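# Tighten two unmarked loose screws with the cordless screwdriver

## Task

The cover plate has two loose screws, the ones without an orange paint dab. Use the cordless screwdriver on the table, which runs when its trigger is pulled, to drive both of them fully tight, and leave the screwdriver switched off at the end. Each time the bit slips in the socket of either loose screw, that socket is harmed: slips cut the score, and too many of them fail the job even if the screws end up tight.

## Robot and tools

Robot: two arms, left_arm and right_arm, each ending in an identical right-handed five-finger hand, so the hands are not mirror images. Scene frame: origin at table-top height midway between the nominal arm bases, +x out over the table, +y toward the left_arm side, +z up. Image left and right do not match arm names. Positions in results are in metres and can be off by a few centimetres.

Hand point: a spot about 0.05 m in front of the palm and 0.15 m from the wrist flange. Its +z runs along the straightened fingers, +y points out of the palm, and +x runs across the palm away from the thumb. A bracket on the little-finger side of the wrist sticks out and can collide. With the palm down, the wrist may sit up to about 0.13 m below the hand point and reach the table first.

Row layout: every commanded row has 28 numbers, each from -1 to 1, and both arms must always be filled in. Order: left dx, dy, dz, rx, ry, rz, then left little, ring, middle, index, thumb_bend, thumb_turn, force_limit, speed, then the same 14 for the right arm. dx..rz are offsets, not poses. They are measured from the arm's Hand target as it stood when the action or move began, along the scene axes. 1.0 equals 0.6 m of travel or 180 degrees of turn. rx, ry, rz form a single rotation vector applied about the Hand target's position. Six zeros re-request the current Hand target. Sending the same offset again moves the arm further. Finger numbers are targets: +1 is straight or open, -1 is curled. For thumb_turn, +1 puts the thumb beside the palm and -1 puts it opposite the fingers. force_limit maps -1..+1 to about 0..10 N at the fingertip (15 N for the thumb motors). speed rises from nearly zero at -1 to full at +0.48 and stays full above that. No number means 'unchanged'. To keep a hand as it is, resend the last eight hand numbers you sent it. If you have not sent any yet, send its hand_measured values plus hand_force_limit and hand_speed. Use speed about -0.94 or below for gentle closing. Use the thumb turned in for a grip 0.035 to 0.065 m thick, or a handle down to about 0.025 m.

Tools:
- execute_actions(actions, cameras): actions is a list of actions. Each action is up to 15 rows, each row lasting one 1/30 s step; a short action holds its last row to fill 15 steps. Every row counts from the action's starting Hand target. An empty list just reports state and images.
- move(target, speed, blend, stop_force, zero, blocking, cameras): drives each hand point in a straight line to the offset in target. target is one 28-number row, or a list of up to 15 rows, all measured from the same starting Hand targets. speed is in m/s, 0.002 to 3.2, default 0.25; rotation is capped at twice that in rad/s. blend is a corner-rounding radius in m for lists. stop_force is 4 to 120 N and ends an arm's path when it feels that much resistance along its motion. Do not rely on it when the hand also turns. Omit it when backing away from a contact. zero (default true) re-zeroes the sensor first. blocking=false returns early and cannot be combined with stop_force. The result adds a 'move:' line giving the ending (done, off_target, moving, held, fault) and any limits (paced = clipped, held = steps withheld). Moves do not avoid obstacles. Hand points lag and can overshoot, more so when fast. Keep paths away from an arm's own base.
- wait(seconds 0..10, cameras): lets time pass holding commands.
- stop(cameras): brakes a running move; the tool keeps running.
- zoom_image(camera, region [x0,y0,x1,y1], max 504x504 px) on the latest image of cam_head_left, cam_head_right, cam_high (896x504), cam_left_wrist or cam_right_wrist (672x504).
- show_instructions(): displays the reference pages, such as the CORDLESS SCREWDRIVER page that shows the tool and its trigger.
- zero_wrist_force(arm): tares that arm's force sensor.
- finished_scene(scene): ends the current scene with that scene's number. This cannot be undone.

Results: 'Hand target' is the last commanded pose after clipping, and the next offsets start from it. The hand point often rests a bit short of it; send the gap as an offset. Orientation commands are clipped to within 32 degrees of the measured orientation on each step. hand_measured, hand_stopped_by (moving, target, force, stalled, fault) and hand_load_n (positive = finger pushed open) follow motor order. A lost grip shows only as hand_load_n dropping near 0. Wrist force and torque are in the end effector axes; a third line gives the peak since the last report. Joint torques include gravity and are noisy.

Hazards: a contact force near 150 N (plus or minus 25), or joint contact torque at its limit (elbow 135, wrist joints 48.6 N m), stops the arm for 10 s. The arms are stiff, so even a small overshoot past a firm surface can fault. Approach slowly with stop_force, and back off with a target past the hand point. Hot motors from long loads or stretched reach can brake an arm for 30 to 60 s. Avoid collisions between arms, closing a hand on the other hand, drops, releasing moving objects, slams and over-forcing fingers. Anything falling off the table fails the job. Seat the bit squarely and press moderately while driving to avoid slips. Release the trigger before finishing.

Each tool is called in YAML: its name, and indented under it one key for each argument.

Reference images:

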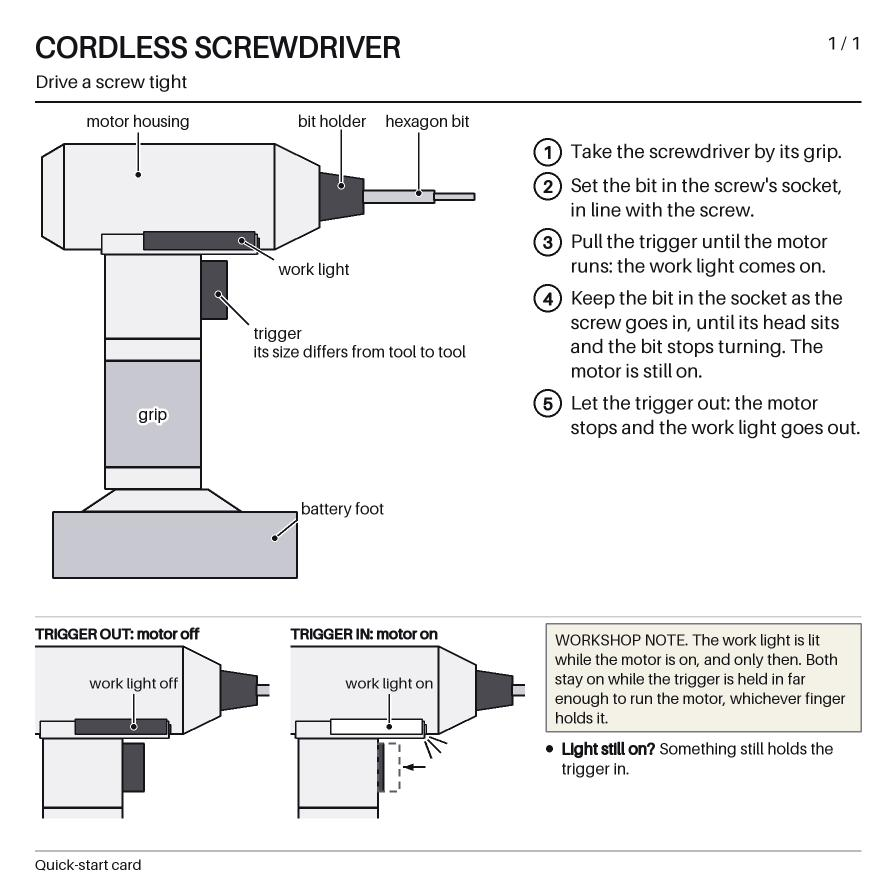

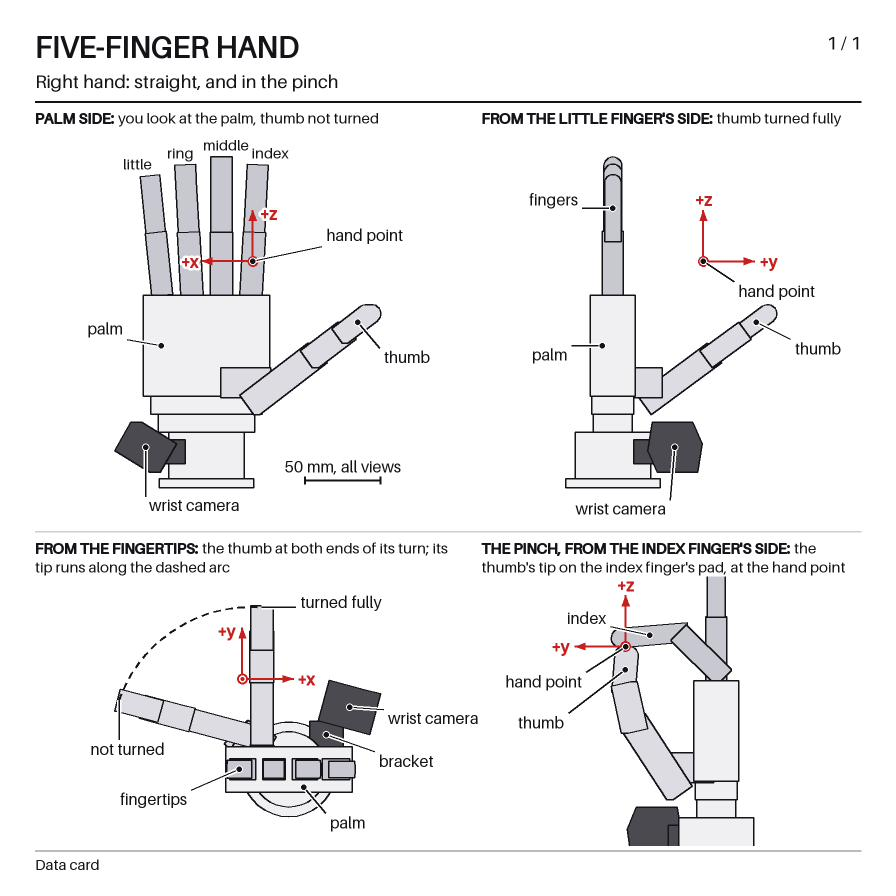

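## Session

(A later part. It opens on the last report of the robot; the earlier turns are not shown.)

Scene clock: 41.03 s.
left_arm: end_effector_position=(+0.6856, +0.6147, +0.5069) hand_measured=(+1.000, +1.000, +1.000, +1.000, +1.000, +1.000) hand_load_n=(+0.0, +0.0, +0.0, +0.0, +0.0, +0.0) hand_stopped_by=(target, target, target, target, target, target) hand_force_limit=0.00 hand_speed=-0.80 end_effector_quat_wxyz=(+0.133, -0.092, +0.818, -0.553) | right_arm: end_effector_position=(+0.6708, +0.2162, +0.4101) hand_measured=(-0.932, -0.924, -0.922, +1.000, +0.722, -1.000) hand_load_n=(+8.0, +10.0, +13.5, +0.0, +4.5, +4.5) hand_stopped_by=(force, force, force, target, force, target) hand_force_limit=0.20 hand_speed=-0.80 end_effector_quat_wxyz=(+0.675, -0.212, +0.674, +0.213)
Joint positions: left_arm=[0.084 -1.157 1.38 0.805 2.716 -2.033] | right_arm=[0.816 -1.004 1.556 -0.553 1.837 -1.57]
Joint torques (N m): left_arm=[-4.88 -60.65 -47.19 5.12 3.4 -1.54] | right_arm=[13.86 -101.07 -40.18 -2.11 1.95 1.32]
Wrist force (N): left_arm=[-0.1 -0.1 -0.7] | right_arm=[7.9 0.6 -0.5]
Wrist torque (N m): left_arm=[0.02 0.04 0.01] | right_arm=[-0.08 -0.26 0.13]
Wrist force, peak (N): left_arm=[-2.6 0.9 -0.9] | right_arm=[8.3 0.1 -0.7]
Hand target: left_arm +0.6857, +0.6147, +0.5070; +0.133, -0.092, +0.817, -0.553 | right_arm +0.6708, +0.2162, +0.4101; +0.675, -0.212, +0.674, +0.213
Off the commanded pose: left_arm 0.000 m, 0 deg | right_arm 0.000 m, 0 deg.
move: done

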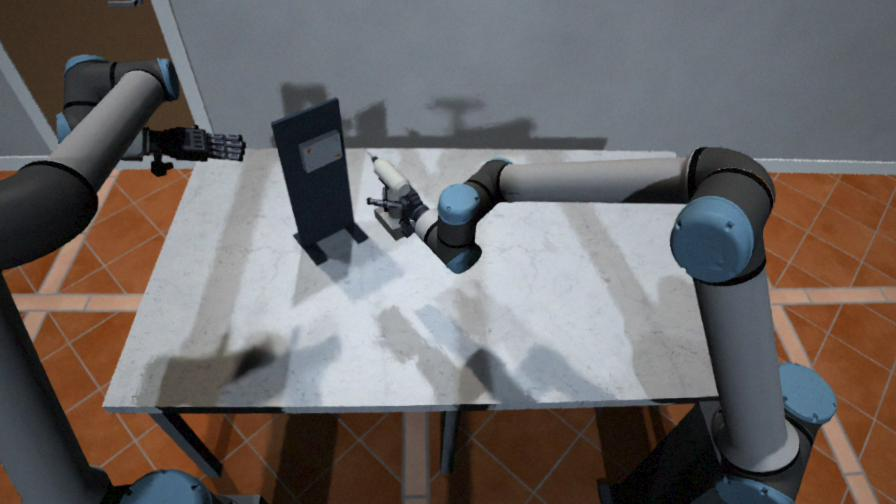

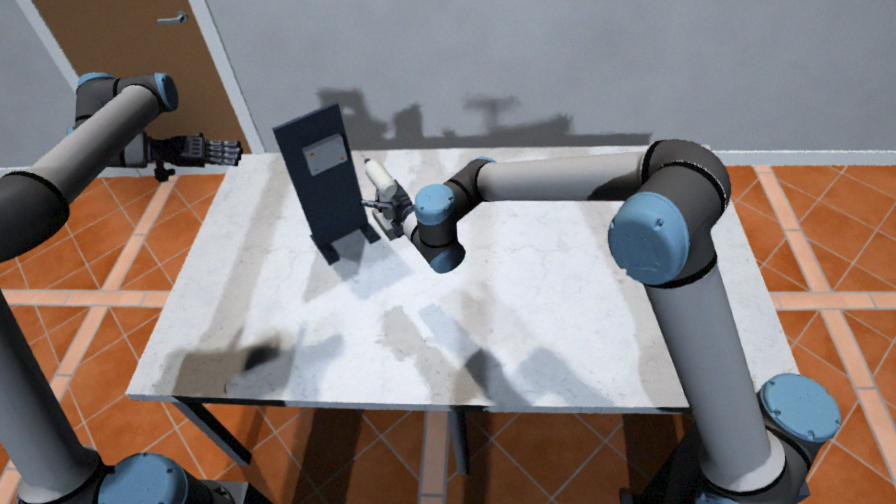

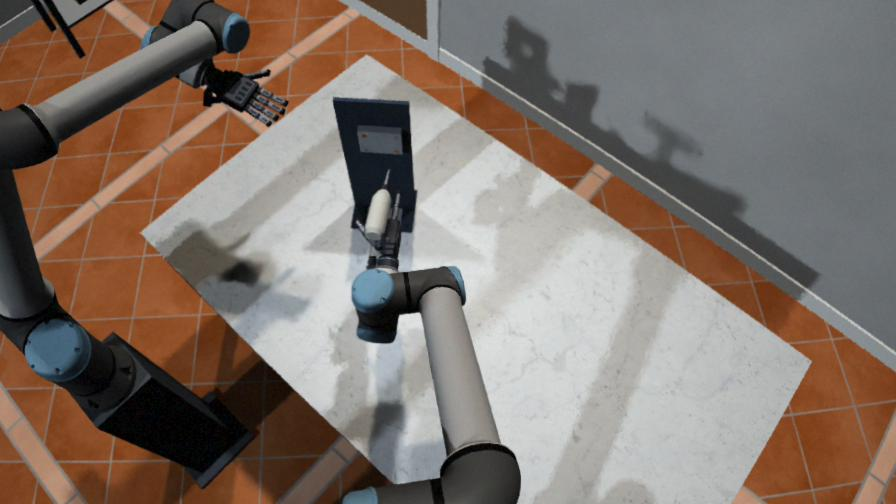

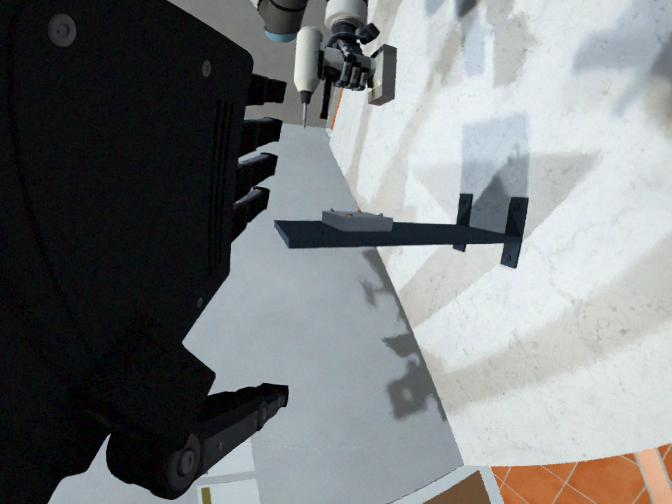

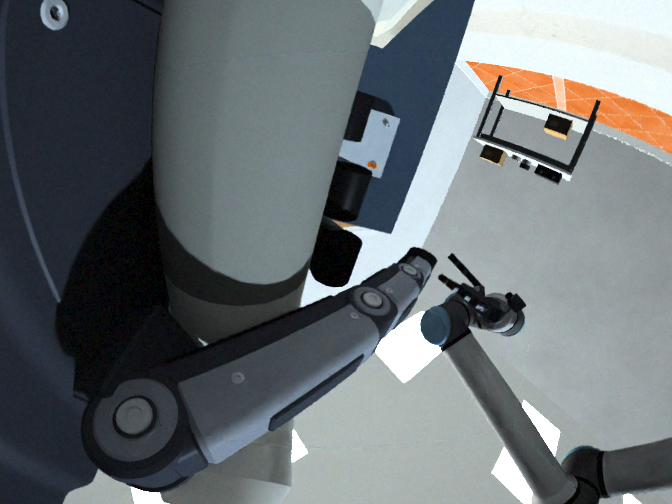

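zoom_image:
  camera: "cam_left_wrist"
  region: [250, 20, 550, 260]

zoom_image:
  camera: "cam_left_wrist"
  region: [290, 190, 420, 260]

zoom_image:
  camera: "cam_left_wrist"
  region: [270, 20, 410, 140]

zoom_image:
  camera: "cam_right_wrist"
  region: [300, 60, 460, 300]

Scaled by 1.680 (camera's finer frame: 960x720).

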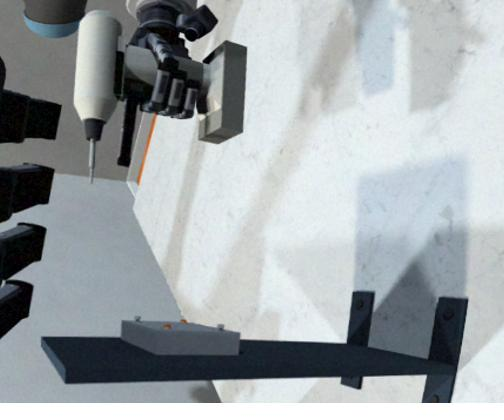

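Scaled by 3.877 (camera's finer frame: 960x720).

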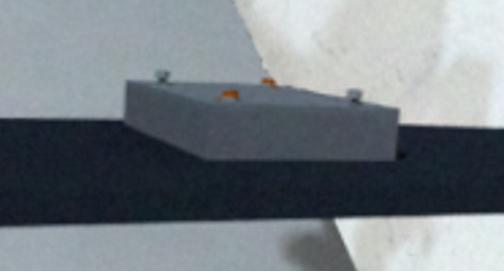

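Scaled by 3.600 (camera's finer frame: 960x720).

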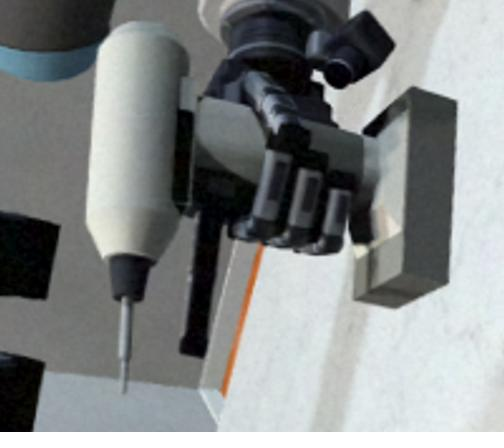

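Scaled by 2.100 (camera's finer frame: 960x720).

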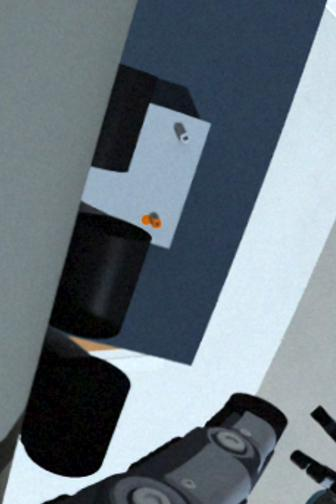

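move:
  target: [0,0,0,0,0,0,1,1,1,1,1,1,0,-0.8,0,0,0,0,0,0,-0.98,-0.98,-0.98,-0.2,-0.95,-1,-0.2,-0.6]
  cameras: ["cam_left_wrist","cam_right_wrist"]

zoom_image:
  camera: "cam_left_wrist"
  region: [270, 20, 410, 140]

Scene clock: 42.73 s.
left_arm: end_effector_position=(+0.6857, +0.6147, +0.5070) hand_measured=(+1.000, +1.000, +1.000, +1.000, +1.000, +1.000) hand_load_n=(+0.0, +0.0, +0.0, +0.0, -0.5, -0.5) hand_stopped_by=(target, target, target, target, target, target) hand_force_limit=0.00 hand_speed=-0.80 end_effector_quat_wxyz=(+0.133, -0.092, +0.817, -0.553) | right_arm: end_effector_position=(+0.6708, +0.2162, +0.4101) hand_measured=(-0.932, -0.924, -0.922, -0.200, +0.722, -1.000) hand_load_n=(+7.5, +10.0, +13.0, +0.0, +4.5, +4.5) hand_stopped_by=(force, force, force, target, force, target) hand_force_limit=-0.20 hand_speed=-0.60 end_effector_quat_wxyz=(+0.675, -0.212, +0.674, +0.213)
Joint positions: left_arm=[0.084 -1.157 1.38 0.805 2.716 -2.033] | right_arm=[0.816 -1.004 1.556 -0.553 1.837 -1.57]
Joint torques (N m): left_arm=[-13.03 -51.68 -47.75 1.58 3.69 -3.57] | right_arm=[13.18 -101.15 -41.18 -2.32 2.01 1.07]
Wrist force (N): left_arm=[0.0 0.4 -0.2] | right_arm=[8.0 0.4 -0.6]
Wrist torque (N m): left_arm=[0.07 0.01 0.02] | right_arm=[-0.09 -0.28 0.11]
Wrist force, peak (N): left_arm=[0.1 0.4 -1.0] | right_arm=[8.3 1.0 0.0]
Hand target: left_arm +0.6857, +0.6147, +0.5070; +0.133, -0.092, +0.817, -0.553 | right_arm +0.6708, +0.2162, +0.4101; +0.675, -0.212, +0.674, +0.213
Off the commanded pose: left_arm 0.000 m, 0 deg | right_arm 0.000 m, 0 deg.
move: done

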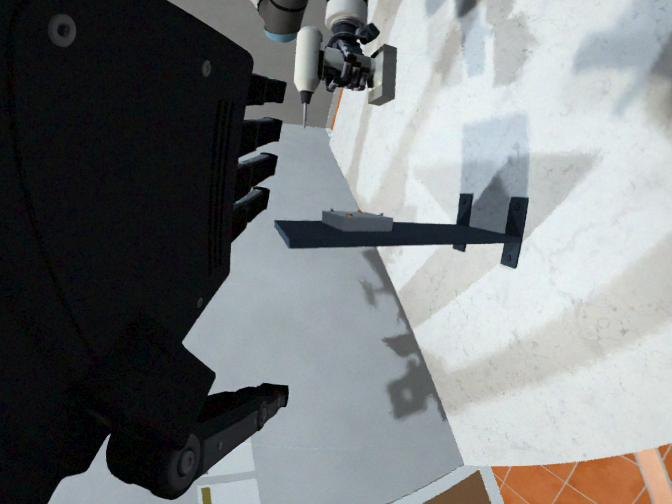

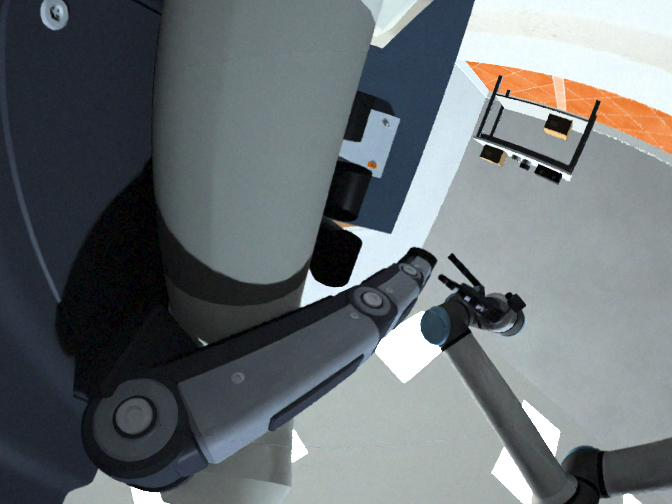

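Scaled by 3.600 (camera's finer frame: 960x720).

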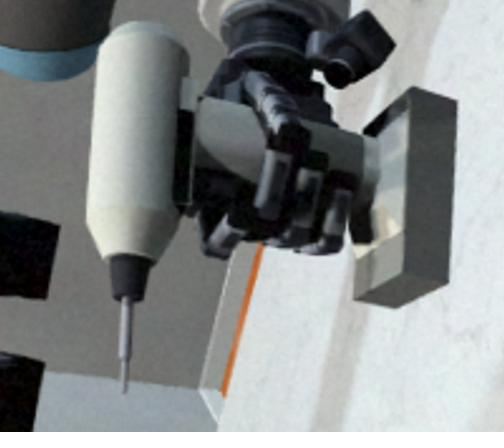

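move:
  target: [0,0,0,0,0,0,1,1,1,1,1,1,0,-0.8,0,0,0,0,0,0,-0.98,-0.98,-0.98,-0.55,-0.95,-1,-0.2,-0.7]
  cameras: ["cam_left_wrist"]

zoom_image:
  camera: "cam_left_wrist"
  region: [270, 20, 410, 140]

move:
  target: [0,0,0,0,0,0,1,1,1,1,1,1,0,-0.8,0,0,0,0,0,0,-0.98,-0.98,-0.98,-0.95,-0.95,-1,-0.2,-0.7]
  cameras: ["cam_left_wrist"]

zoom_image:
  camera: "cam_left_wrist"
  region: [270, 20, 410, 140]

Scene clock: 43.57 s.
left_arm: end_effector_position=(+0.6857, +0.6147, +0.5070) hand_measured=(+1.000, +1.000, +1.000, +1.000, +1.000, +1.000) hand_load_n=(+0.0, +0.0, +0.0, +0.0, +0.0, +0.0) hand_stopped_by=(target, target, target, target, target, target) hand_force_limit=0.00 hand_speed=-0.80 end_effector_quat_wxyz=(+0.133, -0.092, +0.817, -0.553) | right_arm: end_effector_position=(+0.6708, +0.2162, +0.4101) hand_measured=(-0.932, -0.924, -0.922, -0.550, +0.722, -1.000) hand_load_n=(+8.0, +10.0, +13.0, +0.0, +5.0, +4.0) hand_stopped_by=(force, force, force, target, force, target) hand_force_limit=-0.20 hand_speed=-0.70 end_effector_quat_wxyz=(+0.675, -0.212, +0.674, +0.213)
Joint positions: left_arm=[0.084 -1.157 1.38 0.805 2.716 -2.033] | right_arm=[0.816 -1.004 1.556 -0.553 1.837 -1.57]
Joint torques (N m): left_arm=[-14.12 -51.35 -44.76 -0.05 3.64 -3.2] | right_arm=[12.22 -101.21 -42.45 -2.47 2.01 1.17]
Wrist force (N): left_arm=[-0.2 0.3 -0.4] | right_arm=[8.1 0.5 -0.5]
Wrist torque (N m): left_arm=[0.06 0.05 0.01] | right_arm=[-0.09 -0.30 0.13]
Wrist force, peak (N): left_arm=[-0.1 -0.3 -0.8] | right_arm=[8.3 0.7 -0.6]
Hand target: left_arm +0.6857, +0.6147, +0.5070; +0.133, -0.092, +0.817, -0.553 | right_arm +0.6708, +0.2162, +0.4101; +0.675, -0.212, +0.674, +0.213
Off the commanded pose: left_arm 0.000 m, 0 deg | right_arm 0.000 m, 0 deg.
move: done

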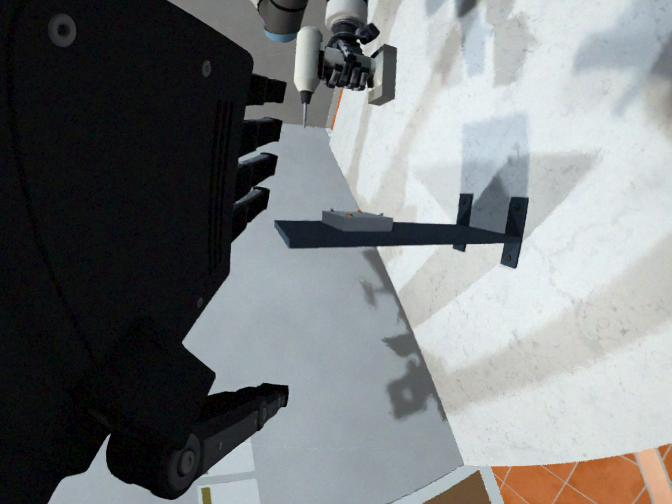

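Scaled by 3.600 (camera's finer frame: 960x720).

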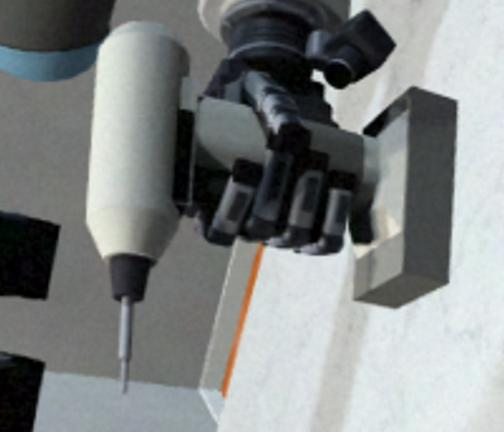

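Scene clock: 44.20 s.
left_arm: end_effector_position=(+0.6857, +0.6147, +0.5070) hand_measured=(+1.000, +1.000, +1.000, +1.000, +1.000, +1.000) hand_load_n=(+0.0, -0.5, +0.0, +0.0, +0.0, +0.0) hand_stopped_by=(target, target, target, target, target, target) hand_force_limit=0.00 hand_speed=-0.80 end_effector_quat_wxyz=(+0.133, -0.092, +0.817, -0.553) | right_arm: end_effector_position=(+0.6708, +0.2162, +0.4101) hand_measured=(-0.932, -0.924, -0.922, -0.850, +0.722, -1.000) hand_load_n=(+8.0, +10.5, +13.0, +4.5, +5.0, +4.5) hand_stopped_by=(force, force, force, force, force, target) hand_force_limit=-0.20 hand_speed=-0.70 end_effector_quat_wxyz=(+0.675, -0.212, +0.674, +0.213)
Joint positions: left_arm=[0.084 -1.157 1.38 0.805 2.716 -2.033] | right_arm=[0.816 -1.004 1.556 -0.553 1.837 -1.57]
Joint torques (N m): left_arm=[-15.43 -51.25 -44.64 -0.05 3.78 -3.59] | right_arm=[12.63 -101.36 -42.65 -2.59 2.04 0.99]
Wrist force (N): left_arm=[-0.1 0.2 -0.4] | right_arm=[8.1 0.2 -0.4]
Wrist torque (N m): left_arm=[0.05 0.02 0.02] | right_arm=[-0.15 -0.30 0.12]
Wrist force, peak (N): left_arm=[0.4 0.1 -0.7] | right_arm=[8.2 0.5 -0.5]
Hand target: left_arm +0.6857, +0.6147, +0.5070; +0.133, -0.092, +0.817, -0.553 | right_arm +0.6708, +0.2162, +0.4101; +0.675, -0.212, +0.674, +0.213
Off the commanded pose: left_arm 0.000 m, 0 deg | right_arm 0.000 m, 0 deg.
move: done

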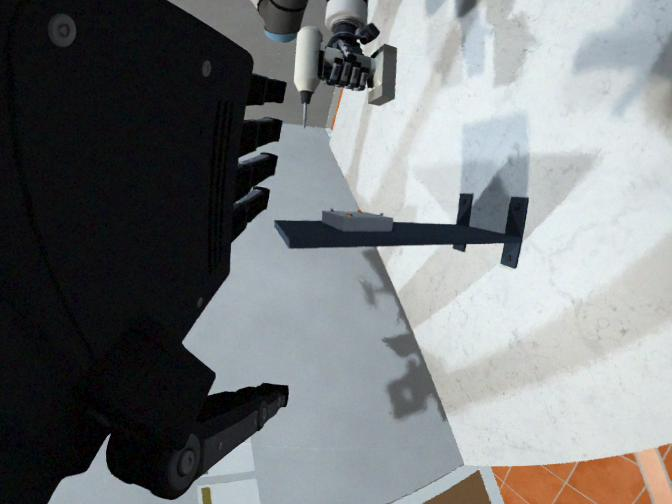

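Scaled by 3.600 (camera's finer frame: 960x720).

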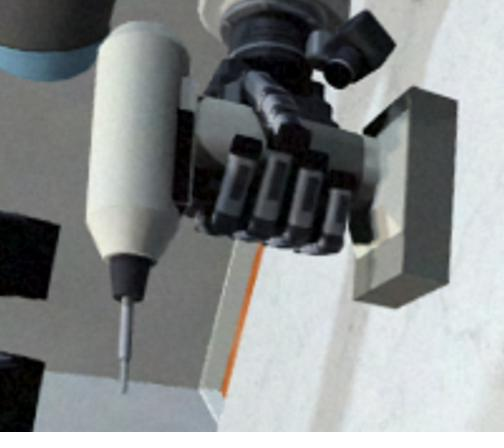

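zoom_image:
  camera: "cam_left_wrist"
  region: [305, 40, 375, 100]

move:
  target: [0,0,0,0,0,0,1,1,1,1,1,1,0,-0.8,0,0,0,0,0,0,-0.98,-0.98,-0.98,-0.97,-0.95,-1,0.5,-0.7]
  cameras: ["cam_left_wrist"]

zoom_image:
  camera: "cam_left_wrist"
  region: [305, 40, 375, 100]

Scaled by 7.200 (camera's finer frame: 960x720).

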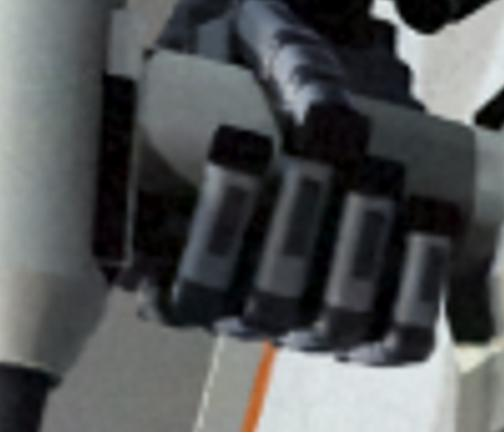

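Scene clock: 44.93 s.
left_arm: end_effector_position=(+0.6857, +0.6147, +0.5070) hand_measured=(+1.000, +1.000, +1.000, +1.000, +1.000, +1.000) hand_load_n=(+0.0, +0.0, +0.0, +0.0, +0.0, +0.0) hand_stopped_by=(target, target, target, target, target, target) hand_force_limit=0.00 hand_speed=-0.80 end_effector_quat_wxyz=(+0.133, -0.092, +0.817, -0.553) | right_arm: end_effector_position=(+0.6708, +0.2162, +0.4101) hand_measured=(-0.932, -0.924, -0.922, -0.918, +0.722, -1.000) hand_load_n=(+7.5, +9.5, +11.5, +12.0, +7.0, +4.0) hand_stopped_by=(force, force, force, force, force, target) hand_force_limit=0.50 hand_speed=-0.70 end_effector_quat_wxyz=(+0.675, -0.212, +0.674, +0.213)
Joint positions: left_arm=[0.084 -1.157 1.38 0.805 2.716 -2.033] | right_arm=[0.816 -1.004 1.556 -0.553 1.837 -1.57]
Joint torques (N m): left_arm=[-14.75 -51.25 -41.27 -0.35 3.69 -3.7] | right_arm=[12.39 -101.49 -43.2 -2.48 1.81 1.09]
Wrist force (N): left_arm=[-0.3 -0.3 -0.6] | right_arm=[8.0 0.5 -0.5]
Wrist torque (N m): left_arm=[-0.02 0.07 -0.02] | right_arm=[-0.09 -0.29 0.13]
Wrist force, peak (N): left_arm=[0.2 0.1 -0.9] | right_arm=[8.1 0.7 -0.5]
Hand target: left_arm +0.6857, +0.6147, +0.5070; +0.133, -0.092, +0.817, -0.553 | right_arm +0.6708, +0.2162, +0.4101; +0.675, -0.212, +0.674, +0.213
Off the commanded pose: left_arm 0.000 m, 0 deg | right_arm 0.000 m, 0 deg.
move: done

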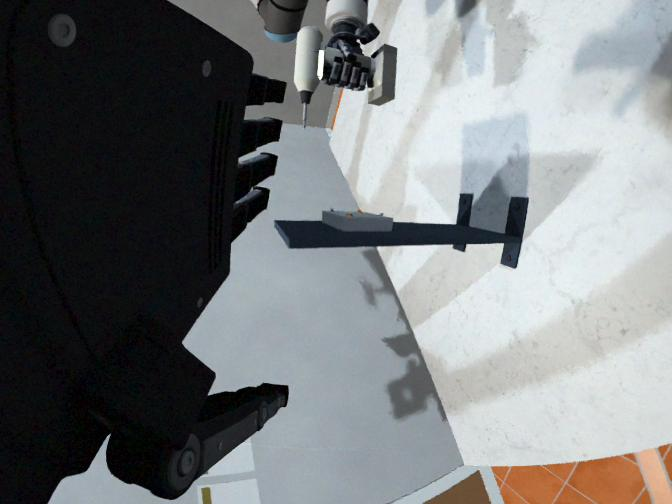

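Scaled by 7.200 (camera's finer frame: 960x720).

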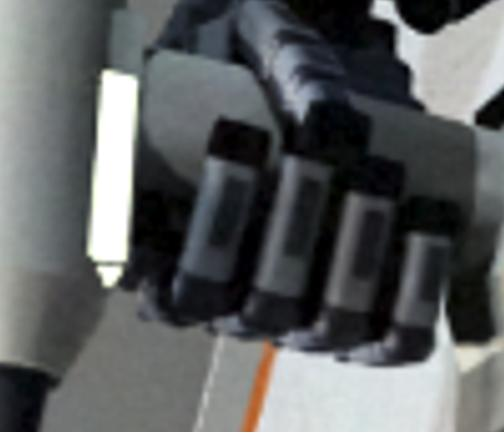

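move:
  target: [0,0,0,0,0,0,1,1,1,1,1,1,0,-0.8,0.0475,0.2227,-0.195,0,0,0,-0.98,-0.98,-0.98,-0.5,-0.95,-1,0,-0.6]
  speed: 0.12

zoom_image:
  camera: "cam_head_right"
  region: [280, 110, 400, 230]

zoom_image:
  camera: "cam_head_left"
  region: [280, 110, 400, 230]

zoom_image:
  camera: "cam_high"
  region: [320, 90, 440, 200]

zoom_image:
  camera: "cam_left_wrist"
  region: [270, 70, 470, 270]

zoom_image:
  camera: "cam_right_wrist"
  region: [300, 0, 500, 200]

Scene clock: 47.13 s.
left_arm: end_effector_position=(+0.6857, +0.6147, +0.5070) hand_measured=(+1.000, +1.000, +1.000, +1.000, +1.000, +1.000) hand_load_n=(+0.0, +0.0, -0.5, +0.0, +0.0, +0.0) hand_stopped_by=(target, target, target, target, target, target) hand_force_limit=0.00 hand_speed=-0.80 end_effector_quat_wxyz=(+0.133, -0.092, +0.817, -0.553) | right_arm: end_effector_position=(+0.6991, +0.3499, +0.2931) hand_measured=(-0.932, -0.924, -0.922, -0.500, +0.722, -1.000) hand_load_n=(+5.5, +9.5, +13.0, +0.0, +5.0, +4.5) hand_stopped_by=(force, force, force, target, force, target) hand_force_limit=0.00 hand_speed=-0.60 end_effector_quat_wxyz=(+0.675, -0.212, +0.674, +0.213)
Joint positions: left_arm=[0.084 -1.157 1.38 0.805 2.716 -2.033] | right_arm=[0.883 -0.712 1.264 -0.554 1.905 -1.57]
Joint torques (N m): left_arm=[-13.49 -51.07 -37 0.76 3.2 -3.3] | right_arm=[-16.61 -110.11 -45.18 -6.53 -1.37 -0.95]
Wrist force (N): left_arm=[0.3 0.3 -0.5] | right_arm=[8.4 0.9 -0.4]
Wrist torque (N m): left_arm=[0.07 -0.01 0.03] | right_arm=[-0.01 -0.34 0.16]
Wrist force, peak (N): left_arm=[0.0 0.1 -0.9] | right_arm=[9.9 1.5 0.7]
Hand target: left_arm +0.6857, +0.6147, +0.5070; +0.133, -0.092, +0.817, -0.553 | right_arm +0.6993, +0.3498, +0.2931; +0.675, -0.212, +0.674, +0.213
Off the commanded pose: left_arm 0.000 m, 0 deg | right_arm 0.000 m, 0 deg.
move: done

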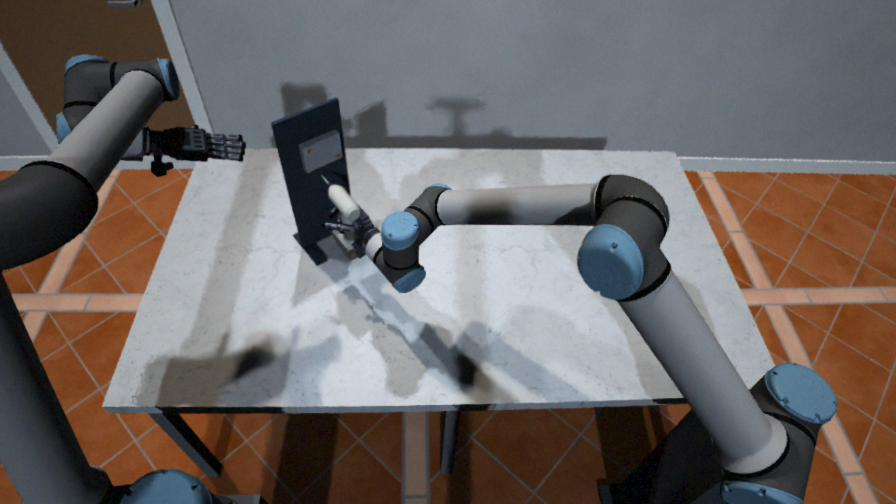

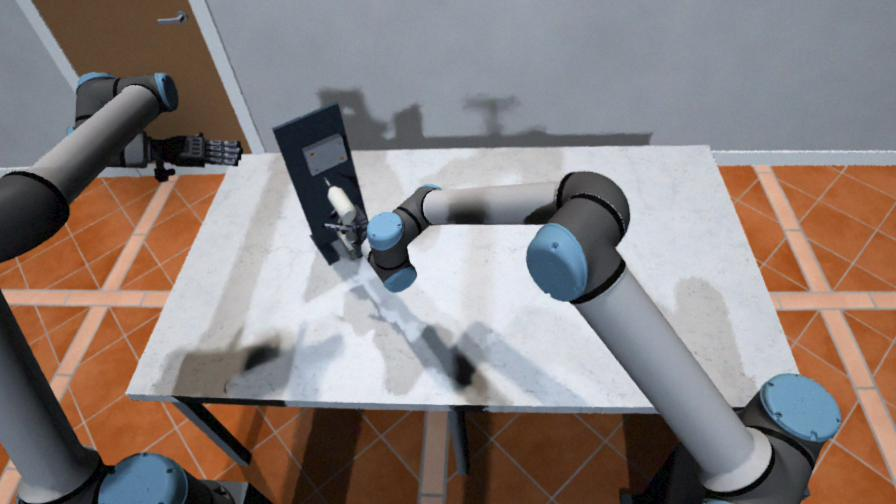

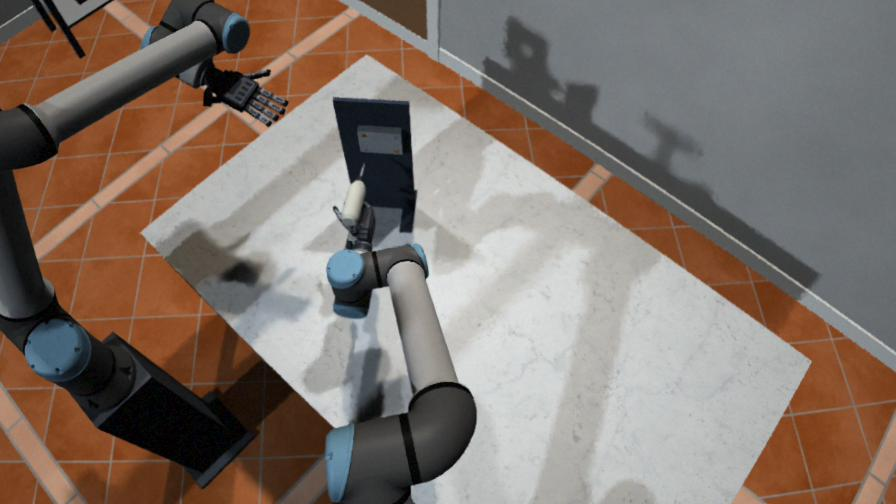

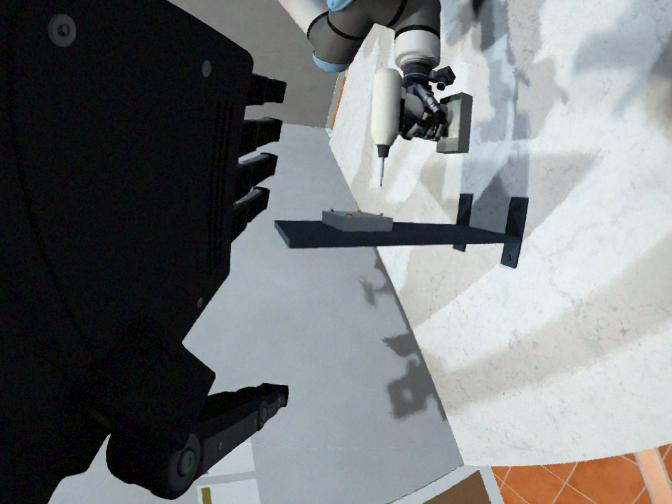

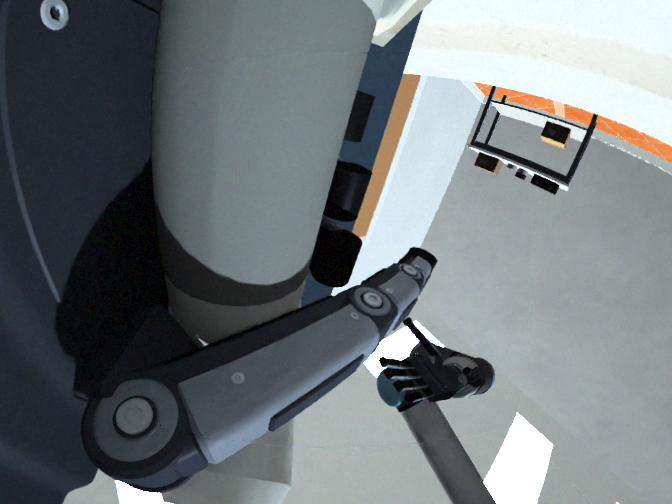

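Scaled by 4.200.

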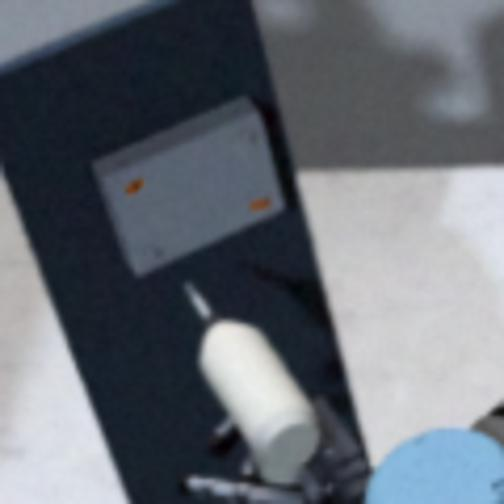

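Scaled by 4.200.

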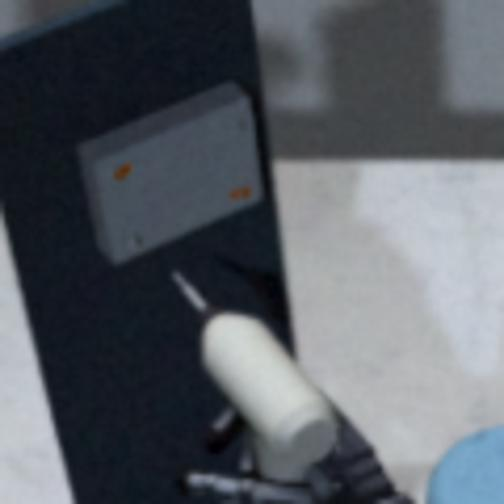

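Scaled by 4.200.

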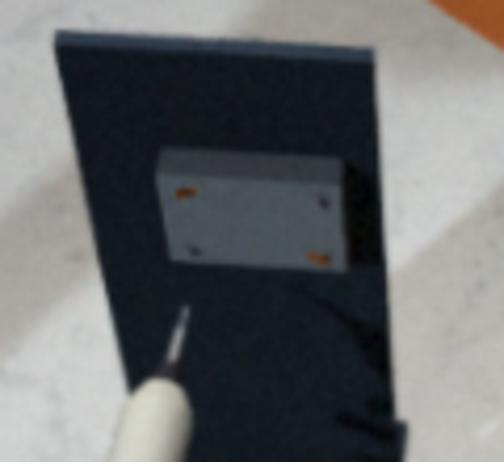

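Scaled by 2.520 (camera's finer frame: 960x720).

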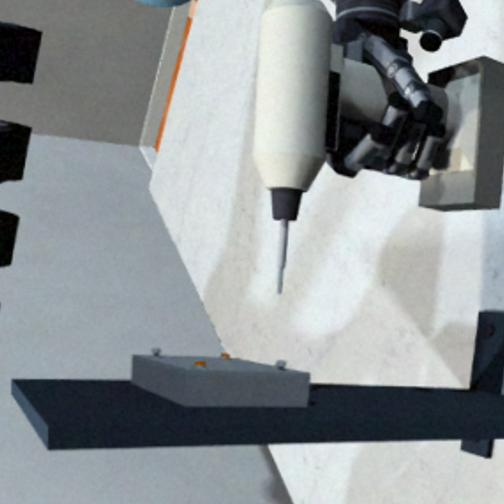

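Scaled by 2.520 (camera's finer frame: 960x720).

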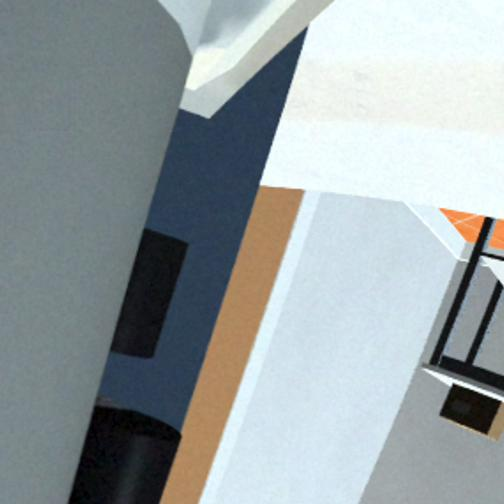

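move:
  target: [0.10,-0.17,0.405,0.224,0.239,0,1,1,1,1,1,1,0,-0.8,0,0,0,0,0,0,-0.98,-0.98,-0.98,-0.5,-0.95,-1,0,-0.6]
  speed: 0.3
  cameras: ["cam_left_wrist","cam_head_left"]

Scene clock: 49.63 s.
left_arm: end_effector_position=(+0.7245, +0.5458, +0.6707) hand_measured=(+1.000, +1.000, +1.000, +1.000, +1.000, +1.000) hand_load_n=(+0.0, +0.0, +0.0, +0.0, +0.0, +0.0) hand_stopped_by=(target, target, target, target, target, target) hand_force_limit=0.00 hand_speed=-0.80 end_effector_quat_wxyz=(-0.053, -0.193, +0.930, -0.308) | right_arm: end_effector_position=(+0.6993, +0.3498, +0.2931) hand_measured=(-0.932, -0.924, -0.922, -0.500, +0.722, -1.000) hand_load_n=(+6.0, +9.5, +12.5, +0.0, +5.0, +4.5) hand_stopped_by=(force, force, force, target, force, target) hand_force_limit=0.00 hand_speed=-0.60 end_effector_quat_wxyz=(+0.675, -0.212, +0.674, +0.213)
Joint positions: left_arm=[-0.141 -0.901 0.588 1.781 2.199 -2.121] | right_arm=[0.883 -0.712 1.264 -0.554 1.905 -1.57]
Joint torques (N m): left_arm=[0.95 -95.58 -47.82 7.01 3.7 4.27] | right_arm=[-14.54 -107.78 -44.55 -5.18 -1.25 0.49]
Wrist force (N): left_arm=[0.6 0.9 -1.3] | right_arm=[8.1 0.2 -0.4]
Wrist torque (N m): left_arm=[0.33 -0.07 0.12] | right_arm=[-0.11 -0.30 0.12]
Wrist force, peak (N): left_arm=[1.4 -10.4 -1.0] | right_arm=[8.5 0.4 -0.8]
Hand target: left_arm +0.7245, +0.5458, +0.6709; -0.053, -0.193, +0.930, -0.308 (not the last commanded pose) | right_arm +0.6993, +0.3498, +0.2931; +0.675, -0.212, +0.674, +0.213
Off the commanded pose: left_arm 0.089 m, 19 deg | right_arm 0.000 m, 0 deg.
move: held (left_arm; a check stopped the path); limits=held
pose unreachable (left arm): on one or more control steps of this call, first in action 0 (counted from 0), this arm could not follow its commanded pose, so it was not sent that pose on those steps. It may still have moved: this result reports where it is.
cause: moving toward the commanded pose would bring two parts of the arm too close to each other (joints 4 (wrist 1) to 6 (wrist 3) lie between them).
Images, in order (width x height): cam_head_left 896x504, cam_left_wrist 672x504.

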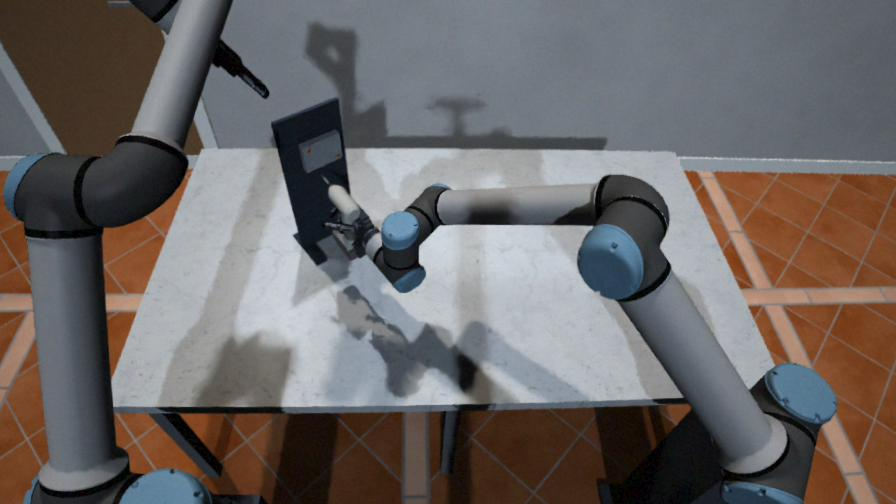

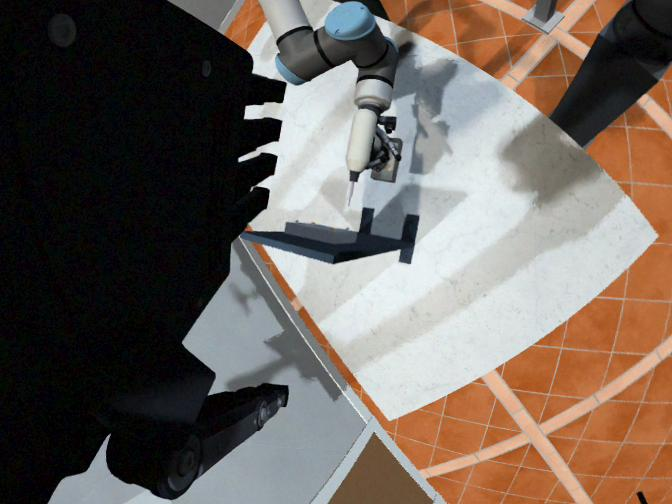

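zoom_image:
  camera: "cam_left_wrist"
  region: [230, 90, 450, 280]

zoom_image:
  camera: "cam_left_wrist"
  region: [280, 160, 400, 270]

Scaled by 2.291 (camera's finer frame: 960x720).

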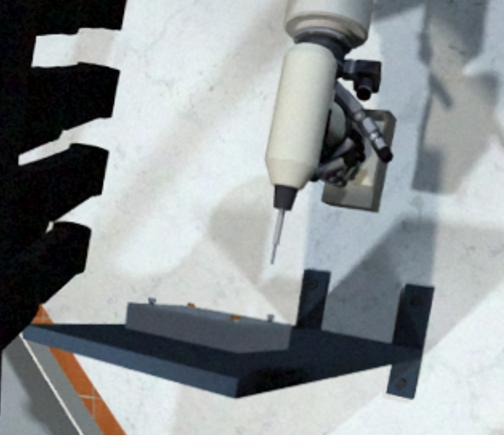

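Scaled by 4.200 (camera's finer frame: 960x720).

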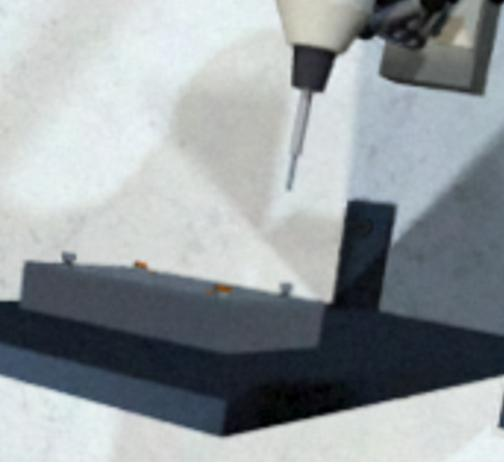

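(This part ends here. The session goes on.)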